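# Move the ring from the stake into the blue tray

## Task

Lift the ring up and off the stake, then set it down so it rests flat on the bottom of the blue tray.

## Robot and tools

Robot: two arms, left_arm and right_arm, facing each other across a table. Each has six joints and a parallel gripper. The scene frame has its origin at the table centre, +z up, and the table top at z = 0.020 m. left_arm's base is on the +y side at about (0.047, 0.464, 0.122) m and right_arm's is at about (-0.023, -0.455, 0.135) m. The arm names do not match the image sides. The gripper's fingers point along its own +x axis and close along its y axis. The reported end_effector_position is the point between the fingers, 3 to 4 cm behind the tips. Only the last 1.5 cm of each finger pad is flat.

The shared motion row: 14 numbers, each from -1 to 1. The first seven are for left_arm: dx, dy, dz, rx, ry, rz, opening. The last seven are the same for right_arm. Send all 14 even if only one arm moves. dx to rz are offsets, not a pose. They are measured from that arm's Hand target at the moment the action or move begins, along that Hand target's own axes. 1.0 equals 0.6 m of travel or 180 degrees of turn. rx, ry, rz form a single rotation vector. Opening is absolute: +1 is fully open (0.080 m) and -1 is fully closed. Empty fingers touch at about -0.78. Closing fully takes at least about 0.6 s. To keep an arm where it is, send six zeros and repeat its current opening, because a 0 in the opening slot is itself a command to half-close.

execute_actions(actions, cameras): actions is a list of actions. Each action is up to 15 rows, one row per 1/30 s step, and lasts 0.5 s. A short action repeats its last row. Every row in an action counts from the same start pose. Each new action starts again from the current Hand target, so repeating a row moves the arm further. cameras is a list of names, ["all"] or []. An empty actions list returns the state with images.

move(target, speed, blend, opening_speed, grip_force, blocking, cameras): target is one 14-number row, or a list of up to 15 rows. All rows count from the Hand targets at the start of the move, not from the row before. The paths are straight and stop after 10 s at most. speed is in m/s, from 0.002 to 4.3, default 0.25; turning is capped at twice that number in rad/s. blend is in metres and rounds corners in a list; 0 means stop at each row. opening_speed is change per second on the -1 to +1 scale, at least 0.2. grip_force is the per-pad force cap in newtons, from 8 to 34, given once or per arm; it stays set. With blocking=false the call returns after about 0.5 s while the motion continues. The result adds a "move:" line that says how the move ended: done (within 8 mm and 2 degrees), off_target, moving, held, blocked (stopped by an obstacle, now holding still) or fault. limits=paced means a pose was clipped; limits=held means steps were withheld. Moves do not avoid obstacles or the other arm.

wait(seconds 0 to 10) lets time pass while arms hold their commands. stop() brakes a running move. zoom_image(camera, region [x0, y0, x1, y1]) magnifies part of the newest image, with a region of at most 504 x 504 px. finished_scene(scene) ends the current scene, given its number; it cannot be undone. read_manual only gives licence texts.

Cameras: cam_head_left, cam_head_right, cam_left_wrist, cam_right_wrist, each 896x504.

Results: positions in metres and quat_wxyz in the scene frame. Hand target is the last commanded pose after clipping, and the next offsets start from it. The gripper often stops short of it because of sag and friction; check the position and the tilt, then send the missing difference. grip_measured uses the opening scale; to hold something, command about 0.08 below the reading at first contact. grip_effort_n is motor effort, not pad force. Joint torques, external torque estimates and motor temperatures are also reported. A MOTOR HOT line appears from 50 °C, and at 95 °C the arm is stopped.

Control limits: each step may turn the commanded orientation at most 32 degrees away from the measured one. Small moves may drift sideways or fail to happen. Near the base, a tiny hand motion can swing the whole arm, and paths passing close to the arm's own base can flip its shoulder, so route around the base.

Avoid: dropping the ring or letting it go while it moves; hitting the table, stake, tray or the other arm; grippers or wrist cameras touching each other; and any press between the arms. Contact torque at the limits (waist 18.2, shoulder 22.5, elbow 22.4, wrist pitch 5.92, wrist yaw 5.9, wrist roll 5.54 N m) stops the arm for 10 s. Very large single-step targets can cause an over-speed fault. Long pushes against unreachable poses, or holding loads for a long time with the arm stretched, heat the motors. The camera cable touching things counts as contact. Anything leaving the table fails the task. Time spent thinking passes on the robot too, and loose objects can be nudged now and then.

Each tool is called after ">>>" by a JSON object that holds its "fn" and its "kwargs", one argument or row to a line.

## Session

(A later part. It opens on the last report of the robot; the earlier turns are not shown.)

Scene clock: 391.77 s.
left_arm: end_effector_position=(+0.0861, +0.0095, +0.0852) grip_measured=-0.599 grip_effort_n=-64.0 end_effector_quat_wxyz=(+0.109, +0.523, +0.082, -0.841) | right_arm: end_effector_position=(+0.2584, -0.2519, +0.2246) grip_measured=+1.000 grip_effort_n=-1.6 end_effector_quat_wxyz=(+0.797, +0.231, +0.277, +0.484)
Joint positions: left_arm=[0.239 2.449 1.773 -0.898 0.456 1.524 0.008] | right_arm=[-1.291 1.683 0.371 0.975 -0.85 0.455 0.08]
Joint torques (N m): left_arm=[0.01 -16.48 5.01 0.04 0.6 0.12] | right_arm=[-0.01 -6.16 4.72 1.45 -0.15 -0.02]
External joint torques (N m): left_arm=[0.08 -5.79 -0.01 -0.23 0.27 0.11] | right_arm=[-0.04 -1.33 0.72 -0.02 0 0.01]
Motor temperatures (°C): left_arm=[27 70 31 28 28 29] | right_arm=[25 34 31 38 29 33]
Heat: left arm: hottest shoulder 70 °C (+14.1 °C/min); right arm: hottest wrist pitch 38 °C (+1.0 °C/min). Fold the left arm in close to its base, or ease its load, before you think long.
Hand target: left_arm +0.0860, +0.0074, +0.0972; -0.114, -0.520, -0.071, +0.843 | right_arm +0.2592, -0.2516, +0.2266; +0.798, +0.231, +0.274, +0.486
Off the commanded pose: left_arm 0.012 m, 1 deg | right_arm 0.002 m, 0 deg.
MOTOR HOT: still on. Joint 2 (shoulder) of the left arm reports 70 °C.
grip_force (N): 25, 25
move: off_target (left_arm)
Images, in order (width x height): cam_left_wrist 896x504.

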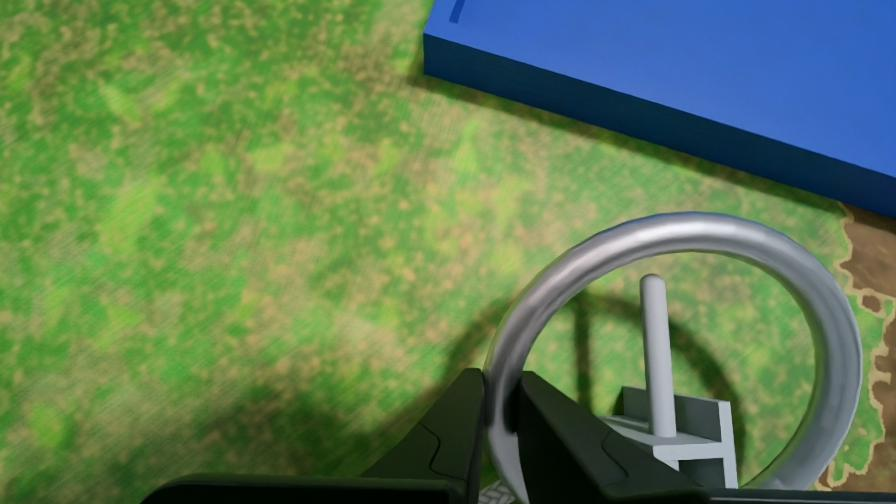

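>>> {"fn": "move", "kwargs": {
  "target": [-0.0198, 0, -0.0245, 0, -0.0778, 0, -0.7, 0, 0, 0, 0, 0, 0, 1],
  "speed": 0.1,
  "cameras": ["cam_left_wrist"]
}}

Scene clock: 408.97 s.
left_arm: end_effector_position=(+0.1038, +0.0151, +0.1008) grip_measured=-0.599 grip_effort_n=-64.0 end_effector_quat_wxyz=(+0.122, +0.418, +0.060, -0.898) | right_arm: end_effector_position=(+0.2584, -0.2519, +0.2246) grip_measured=+1.000 grip_effort_n=-2.1 end_effector_quat_wxyz=(+0.797, +0.231, +0.277, +0.484)
Joint positions: left_arm=[0.348 2.463 1.78 -0.951 0.696 1.659 0.008] | right_arm=[-1.291 1.683 0.371 0.975 -0.85 0.455 0.08]
Joint torques (N m): left_arm=[0.01 -11.74 7.08 -0.09 0.79 0.14] | right_arm=[-0.02 -6.14 4.73 1.45 -0.15 -0.03]
External joint torques (N m): left_arm=[-0.15 -1.24 2.24 -0.26 0.35 0.14] | right_arm=[-0.02 -1.33 0.75 -0.01 0 0]
Motor temperatures (°C): left_arm=[27 66 31 27 28 29] | right_arm=[25 34 31 38 29 33]
Heat: left arm: hottest shoulder 66 °C (+5.0 °C/min); right arm: hottest wrist pitch 38 °C (+0.0 °C/min). Fold the left arm in close to its base, or ease its load, before you think long.
Hand target: left_arm +0.1038, +0.0124, +0.1012; -0.122, -0.414, -0.057, +0.900 | right_arm +0.2592, -0.2516, +0.2266; +0.798, +0.231, +0.274, +0.486
Off the commanded pose: left_arm 0.003 m, 1 deg | right_arm 0.002 m, 0 deg.
MOTOR HOT: still on. Joint 2 (shoulder) of the left arm reports 66 °C.
grip_force (N): 25, 25
move: done
Images, in order (width x height): cam_left_wrist 896x504.

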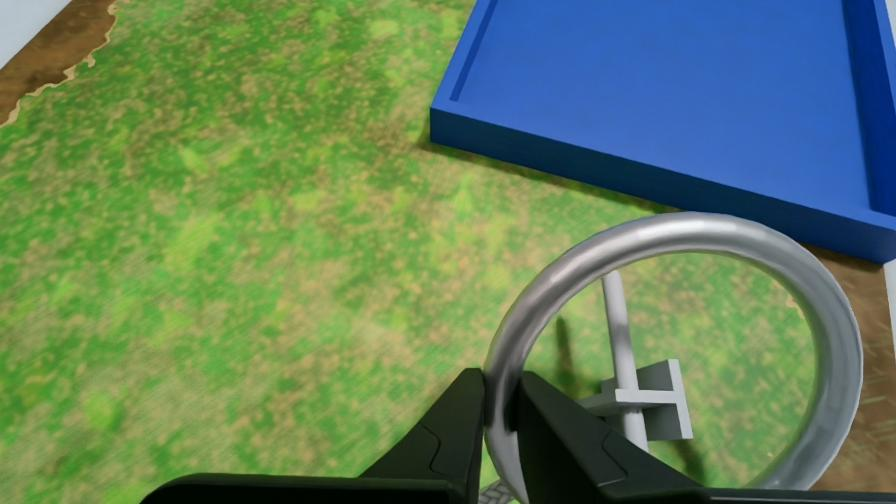

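>>> {"fn": "move", "kwargs": {
  "target": [
    [0.0152, 0, -0.013, 0, 0, 0, -0.7, 0, 0, 0, 0, 0, 0, 1],
    [-0.023, 0, -0.0527, 0, 0, 0, -0.7, 0, 0, 0, 0, 0, 0, 1]
  ],
  "speed": 0.08,
  "cameras": ["cam_left_wrist", "cam_right_wrist"]
}}

>>> {"fn": "zoom_image", "kwargs": {
  "camera": "cam_right_wrist",
  "region": [270, 320, 450, 470]
}}

Scene clock: 425.53 s.
left_arm: end_effector_position=(+0.1354, +0.0235, +0.0915) grip_measured=-0.599 grip_effort_n=-64.0 end_effector_quat_wxyz=(+0.123, +0.415, +0.060, -0.900) | right_arm: end_effector_position=(+0.2584, -0.2519, +0.2246) grip_measured=+1.000 grip_effort_n=-1.6 end_effector_quat_wxyz=(+0.797, +0.231, +0.277, +0.484)
Joint positions: left_arm=[0.422 2.511 1.827 -1.011 0.697 1.754 0.008] | right_arm=[-1.291 1.683 0.371 0.975 -0.85 0.455 0.08]
Joint torques (N m): left_arm=[-0.09 -11.69 6.99 -0.24 0.53 0.14] | right_arm=[-0.01 -6.15 4.72 1.44 -0.15 -0.03]
External joint torques (N m): left_arm=[-0.08 -1.01 2.21 -0.32 0.09 0.14] | right_arm=[-0.01 -1.28 0.65 -0.04 0 0]
Motor temperatures (°C): left_arm=[27 66 33 27 29 29] | right_arm=[25 34 31 38 29 33]
Heat: left arm: hottest shoulder 66 °C (+1.0 °C/min); right arm: hottest wrist pitch 38 °C (+0.0 °C/min). Fold the left arm in close to its base, or ease its load, before you think long.
Hand target: left_arm +0.1355, +0.0213, +0.0910; -0.122, -0.414, -0.057, +0.900 | right_arm +0.2592, -0.2516, +0.2266; +0.798, +0.231, +0.274, +0.486
Off the commanded pose: left_arm 0.002 m, 0 deg | right_arm 0.002 m, 0 deg.
MOTOR HOT: still on. Joint 2 (shoulder) of the left arm reports 66 °C.
grip_force (N): 25, 25
move: done
Images, in order (width x height): cam_left_wrist 896x504, cam_right_wrist 896x504.

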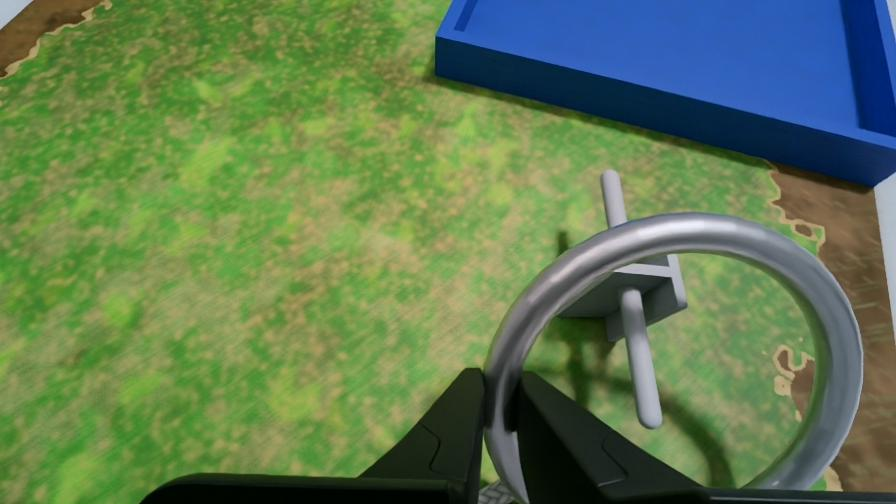

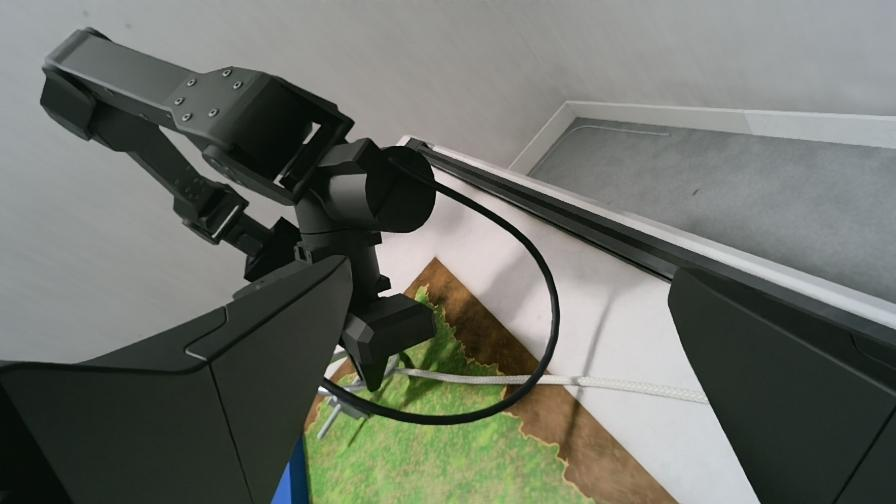

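Scaled by 2.800.

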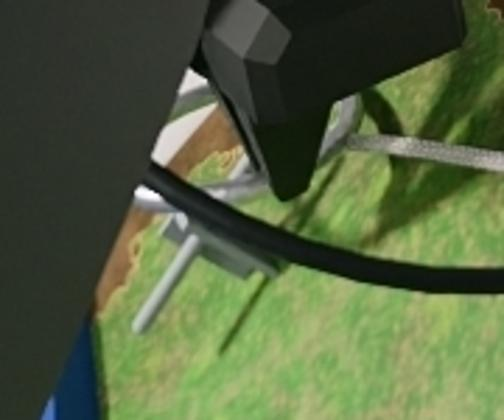

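>>> {"fn": "move", "kwargs": {
  "target": [-0.1392, 0, 0.1193, 0, 0, 0, -0.7, 0, 0, 0, 0, 0, 0, 1],
  "speed": 0.12,
  "cameras": ["cam_left_wrist", "cam_right_wrist"]
}}

Scene clock: 458.30 s.
left_arm: end_effector_position=(+0.1353, +0.0242, +0.1889) grip_measured=-0.599 grip_effort_n=-64.0 end_effector_quat_wxyz=(+0.117, +0.411, +0.073, -0.901) | right_arm: end_effector_position=(+0.2584, -0.2519, +0.2246) grip_measured=+1.000 grip_effort_n=-1.6 end_effector_quat_wxyz=(+0.797, +0.231, +0.277, +0.484)
Joint positions: left_arm=[0.422 2.406 2.033 -1.352 0.696 1.754 0.008] | right_arm=[-1.291 1.683 0.371 0.975 -0.85 0.455 0.08]
Joint torques (N m): left_arm=[-0.16 -15.35 7.41 -0.32 0.56 0.13] | right_arm=[-0.02 -6.15 4.74 1.44 -0.15 -0.03]
External joint torques (N m): left_arm=[-0.09 -4.81 2.28 -0.36 0.12 0.12] | right_arm=[-0.02 -1.33 0.72 -0.02 0 0]
Motor temperatures (°C): left_arm=[27 57 33 27 28 29] | right_arm=[25 34 31 38 29 33]
Heat: left arm: hottest shoulder 57 °C (-11.1 °C/min); right arm: hottest wrist pitch 38 °C (+0.0 °C/min). Fold the left arm in close to its base, or ease its load, before you think long.
Hand target: left_arm +0.1357, +0.0210, +0.2011; -0.122, -0.414, -0.057, +0.900 | right_arm +0.2592, -0.2516, +0.2266; +0.798, +0.231, +0.274, +0.486
Off the commanded pose: left_arm 0.012 m, 2 deg | right_arm 0.002 m, 0 deg.
MOTOR HOT: still on. Joint 2 (shoulder) of the left arm reports 57 °C.
grip_force (N): 25, 25
move: off_target (left_arm)
Images, in order (width x height): cam_left_wrist 896x504, cam_right_wrist 896x504.

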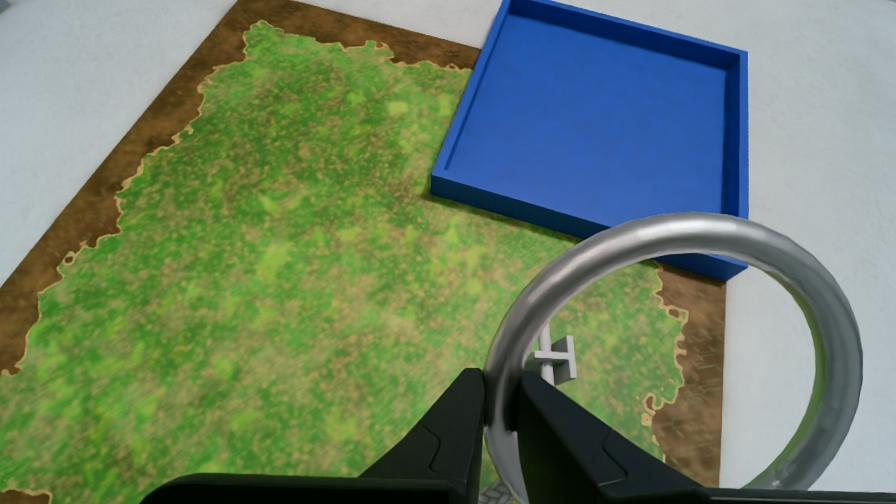

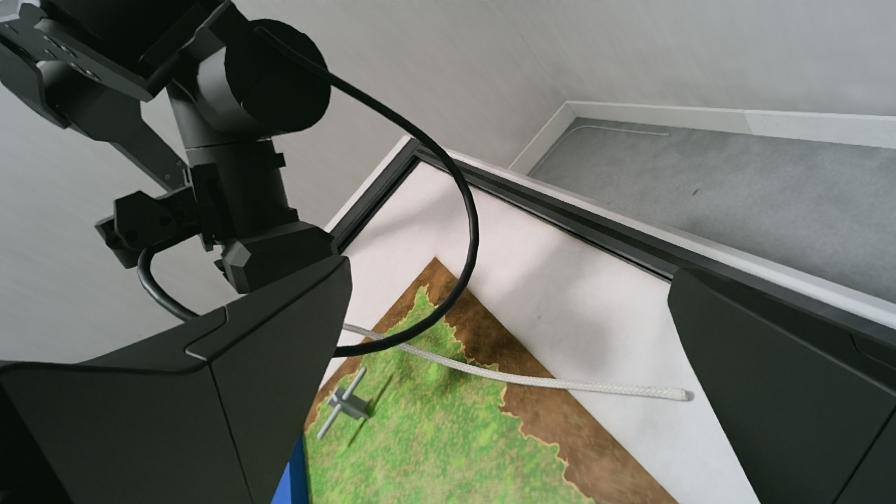

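>>> {"fn": "move", "kwargs": {
  "target": [
    [0.1397, 0.0028, 0.122, 0, 0.11, 0, -0.7, 0, 0, 0, 0, 0, 0, 1],
    [0.3088, -0.1102, 0.2297, 0, 0.2256, 0, -0.7, 0, 0, 0, 0, 0, 0, 1]
  ],
  "speed": 0.22,
  "blend": [0.04, 0],
  "cameras": ["cam_head_left", "cam_left_wrist"]
}}

Scene clock: 474.40 s.
left_arm: end_effector_position=(-0.0984, +0.0274, +0.1501) grip_measured=-0.599 grip_effort_n=-64.0 end_effector_quat_wxyz=(+0.091, +0.700, +0.096, -0.701) | right_arm: end_effector_position=(+0.2584, -0.2519, +0.2246) grip_measured=+1.000 grip_effort_n=-2.1 end_effector_quat_wxyz=(+0.797, +0.231, +0.277, +0.484)
Joint positions: left_arm=[-0.313 2.385 1.991 -1.182 0.004 0.983 0.008] | right_arm=[-1.291 1.683 0.371 0.975 -0.85 0.455 0.08]
Joint torques (N m): left_arm=[-0.09 -11.92 7.83 0.11 -0.09 -0.18] | right_arm=[-0.04 -6.13 4.73 1.44 -0.14 -0.03]
External joint torques (N m): left_arm=[-0.17 -1.13 2.37 -0.2 -0.13 -0.18] | right_arm=[-0.03 -1.31 0.72 -0.02 0 0.01]
Motor temperatures (°C): left_arm=[27 63 33 27 28 29] | right_arm=[25 34 31 38 29 33]
Heat: left arm: hottest shoulder 63 °C (-3.0 °C/min); right arm: hottest wrist pitch 38 °C (+0.0 °C/min). Fold the left arm in close to its base, or ease its load, before you think long.
Hand target: left_arm -0.0991, +0.0247, +0.1503; +0.095, +0.700, +0.096, -0.701 | right_arm +0.2592, -0.2516, +0.2266; +0.798, +0.231, +0.274, +0.486
Off the commanded pose: left_arm 0.003 m, 0 deg | right_arm 0.002 m, 0 deg.
MOTOR HOT: still on. Joint 2 (shoulder) of the left arm reports 63 °C.
grip_force (N): 25, 25
move: done
Images, in order (width x height): cam_head_left 896x504, cam_left_wrist 896x504.

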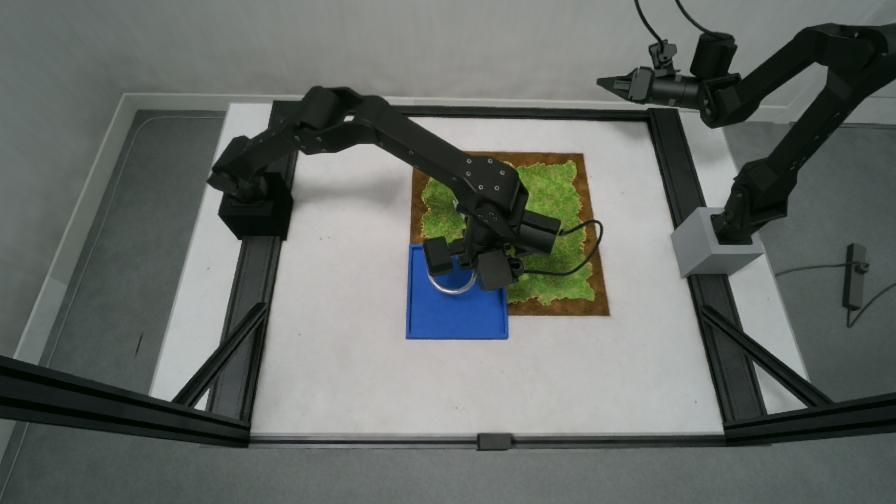

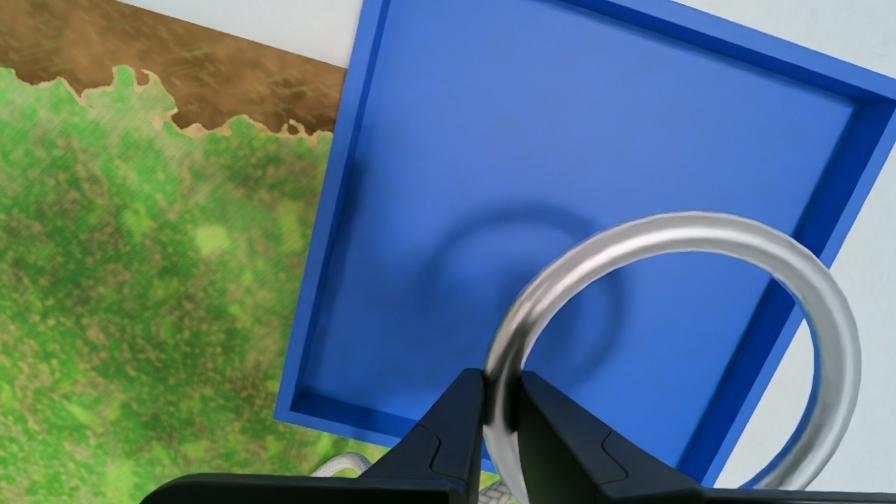

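>>> {"fn": "move", "kwargs": {
  "target": [0.1405, 0, 0, 0, 0, 0, -0.7, 0, 0, 0, 0, 0, 0, 1],
  "speed": 0.12,
  "cameras": ["cam_left_wrist"]
}}

Scene clock: 487.20 s.
left_arm: end_effector_position=(-0.1003, +0.0217, +0.0723) grip_measured=-0.599 grip_effort_n=-64.0 end_effector_quat_wxyz=(+0.098, +0.697, +0.090, -0.704) | right_arm: end_effector_position=(+0.2584, -0.2519, +0.2246) grip_measured=+1.000 grip_effort_n=-2.6 end_effector_quat_wxyz=(+0.797, +0.231, +0.277, +0.484)
Joint positions: left_arm=[-0.313 2.488 1.857 -0.925 0.004 0.983 0.008] | right_arm=[-1.291 1.683 0.371 0.975 -0.85 0.455 0.08]
Joint torques (N m): left_arm=[-0.15 -11.71 5.18 0.32 -0.07 -0.17] | right_arm=[-0.02 -6.14 4.74 1.45 -0.15 -0.03]
External joint torques (N m): left_arm=[-0.24 -0.84 0.09 0 -0.11 -0.17] | right_arm=[-0.03 -1.33 0.76 -0.01 0 0]
Motor temperatures (°C): left_arm=[27 64 34 27 28 29] | right_arm=[25 34 31 38 29 33]
Heat: left arm: hottest shoulder 64 °C (-1.0 °C/min); right arm: hottest wrist pitch 38 °C (+0.0 °C/min). Fold the left arm in close to its base, or ease its load, before you think long.
Hand target: left_arm -0.0992, +0.0249, +0.0659; +0.095, +0.701, +0.096, -0.701 | right_arm +0.2592, -0.2516, +0.2266; +0.798, +0.231, +0.274, +0.486
Off the commanded pose: left_arm 0.007 m, 1 deg | right_arm 0.002 m, 0 deg.
MOTOR HOT: still on. Joint 2 (shoulder) of the left arm reports 64 °C.
grip_force (N): 25, 25
move: done
Images, in order (width x height): cam_left_wrist 896x504.

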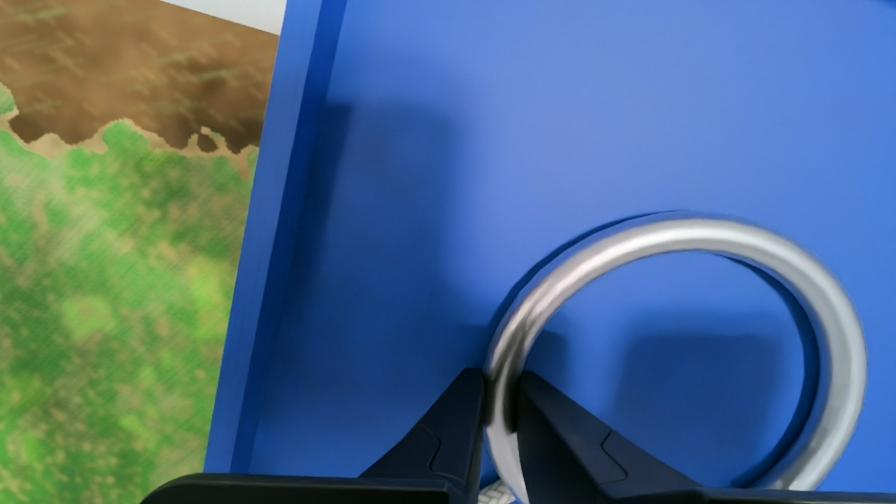

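>>> {"fn": "move", "kwargs": {
  "target": [0.0092, 0, 0, 0, 0, 0, -0.7, 0, 0, 0, 0, 0, 0, 1],
  "speed": 0.06,
  "cameras": ["cam_left_wrist"]
}}

Scene clock: 490.67 s.
left_arm: end_effector_position=(-0.1002, +0.0219, +0.0711) grip_measured=-0.599 grip_effort_n=-64.4 end_effector_quat_wxyz=(+0.099, +0.697, +0.089, -0.704) | right_arm: end_effector_position=(+0.2584, -0.2519, +0.2246) grip_measured=+1.000 grip_effort_n=-1.6 end_effector_quat_wxyz=(+0.797, +0.231, +0.277, +0.484)
Joint positions: left_arm=[-0.313 2.488 1.852 -0.919 0.004 0.983 0.008] | right_arm=[-1.291 1.683 0.371 0.975 -0.85 0.455 0.08]
Joint torques (N m): left_arm=[-0.15 -10.56 4.9 1.1 -0.07 -0.17] | right_arm=[-0.02 -6.14 4.74 1.44 -0.15 -0.03]
External joint torques (N m): left_arm=[-0.07 0.23 -0.15 0.78 -0.12 -0.17] | right_arm=[-0.01 -1.28 0.74 -0.03 0 0]
Motor temperatures (°C): left_arm=[27 63 33 27 28 29] | right_arm=[25 34 31 38 29 33]
Heat: left arm: hottest shoulder 63 °C (+0.0 °C/min); right arm: hottest wrist pitch 38 °C (+0.0 °C/min). Fold the left arm in close to its base, or ease its load, before you think long.
Hand target: left_arm -0.0992, +0.0248, +0.0604; +0.095, +0.700, +0.096, -0.701 | right_arm +0.2592, -0.2516, +0.2266; +0.798, +0.231, +0.274, +0.486
Off the commanded pose: left_arm 0.011 m, 1 deg | right_arm 0.002 m, 0 deg.
MOTOR HOT: still on. Joint 2 (shoulder) of the left arm reports 63 °C.
grip_force (N): 25, 25
move: off_target (left_arm)
Images, in order (width x height): cam_left_wrist 896x504.

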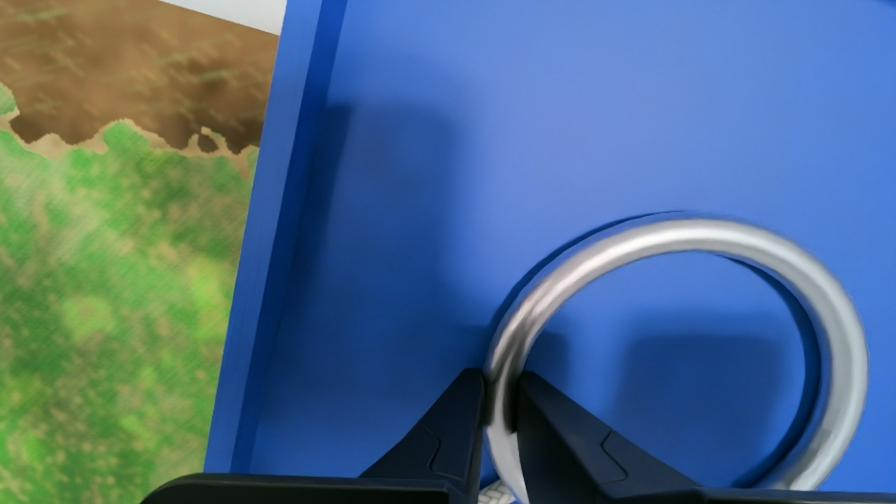

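>>> {"fn": "move", "kwargs": {
  "target": [
    [-0.004, 0, 0, 0, 0, 0, -0.1, 0, 0, 0, 0, 0, 0, 1],
    [-0.2, 0, 0, 0, 0, 0, -0.1, 0, 0, 0, 0, 0, 0, 1]
  ],
  "speed": [0.05, 0.12],
  "opening_speed": 0.5,
  "cameras": ["cam_left_wrist"]
}}

Scene clock: 498.33 s.
left_arm: end_effector_position=(-0.0987, +0.0280, +0.1707) grip_measured=-0.104 grip_effort_n=20.7 end_effector_quat_wxyz=(+0.085, +0.704, +0.103, -0.698) | right_arm: end_effector_position=(+0.2584, -0.2519, +0.2246) grip_measured=+1.000 grip_effort_n=-1.2 end_effector_quat_wxyz=(+0.797, +0.231, +0.277, +0.484)
Joint positions: left_arm=[-0.315 2.394 2.089 -1.292 0.003 0.983 0.03] | right_arm=[-1.291 1.683 0.371 0.975 -0.85 0.455 0.08]
Joint torques (N m): left_arm=[-0.01 -15.07 7.46 0.07 -0.06 -0.15] | right_arm=[-0.01 -6.12 4.73 1.44 -0.15 -0.04]
External joint torques (N m): left_arm=[-0.09 -4.31 2.08 -0.17 -0.1 -0.15] | right_arm=[0 -1.28 0.7 -0.03 0 -0.01]
Motor temperatures (°C): left_arm=[27 62 33 28 28 29] | right_arm=[25 34 31 38 29 33]
Heat: left arm: hottest shoulder 62 °C (+2.0 °C/min); right arm: hottest wrist pitch 38 °C (+0.0 °C/min). Fold the left arm in close to its base, or ease its load, before you think long.
Hand target: left_arm -0.0990, +0.0246, +0.1805; +0.095, +0.700, +0.096, -0.701 | right_arm +0.2592, -0.2516, +0.2266; +0.798, +0.231, +0.274, +0.486
Off the commanded pose: left_arm 0.010 m, 1 deg | right_arm 0.002 m, 0 deg.
MOTOR HOT: still on. Joint 2 (shoulder) of the left arm reports 62 °C.
grip_force (N): 25, 25
move: off_target (left_arm)
Images, in order (width x height): cam_left_wrist 896x504.

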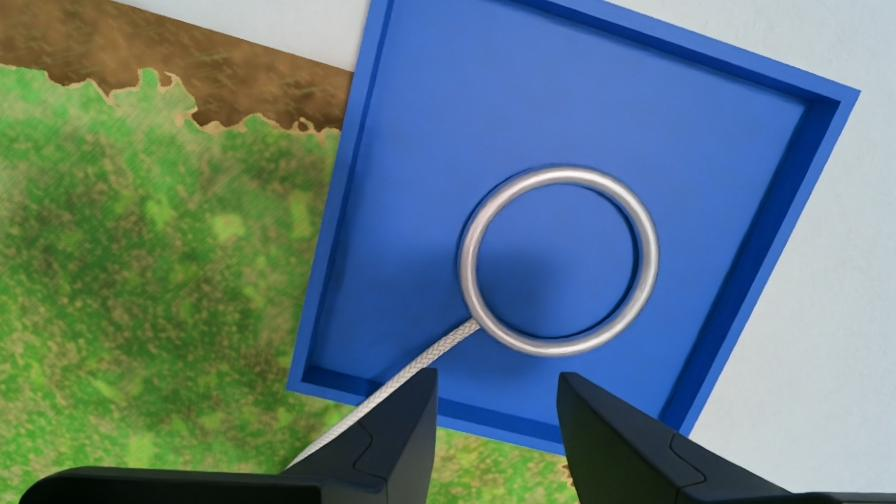

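Ring is flat on the tray floor and the gripper is clear of it.

>>> {"fn": "finished_scene", "kwargs": {
  "scene": 3
}}

The scene is finished: the task was done.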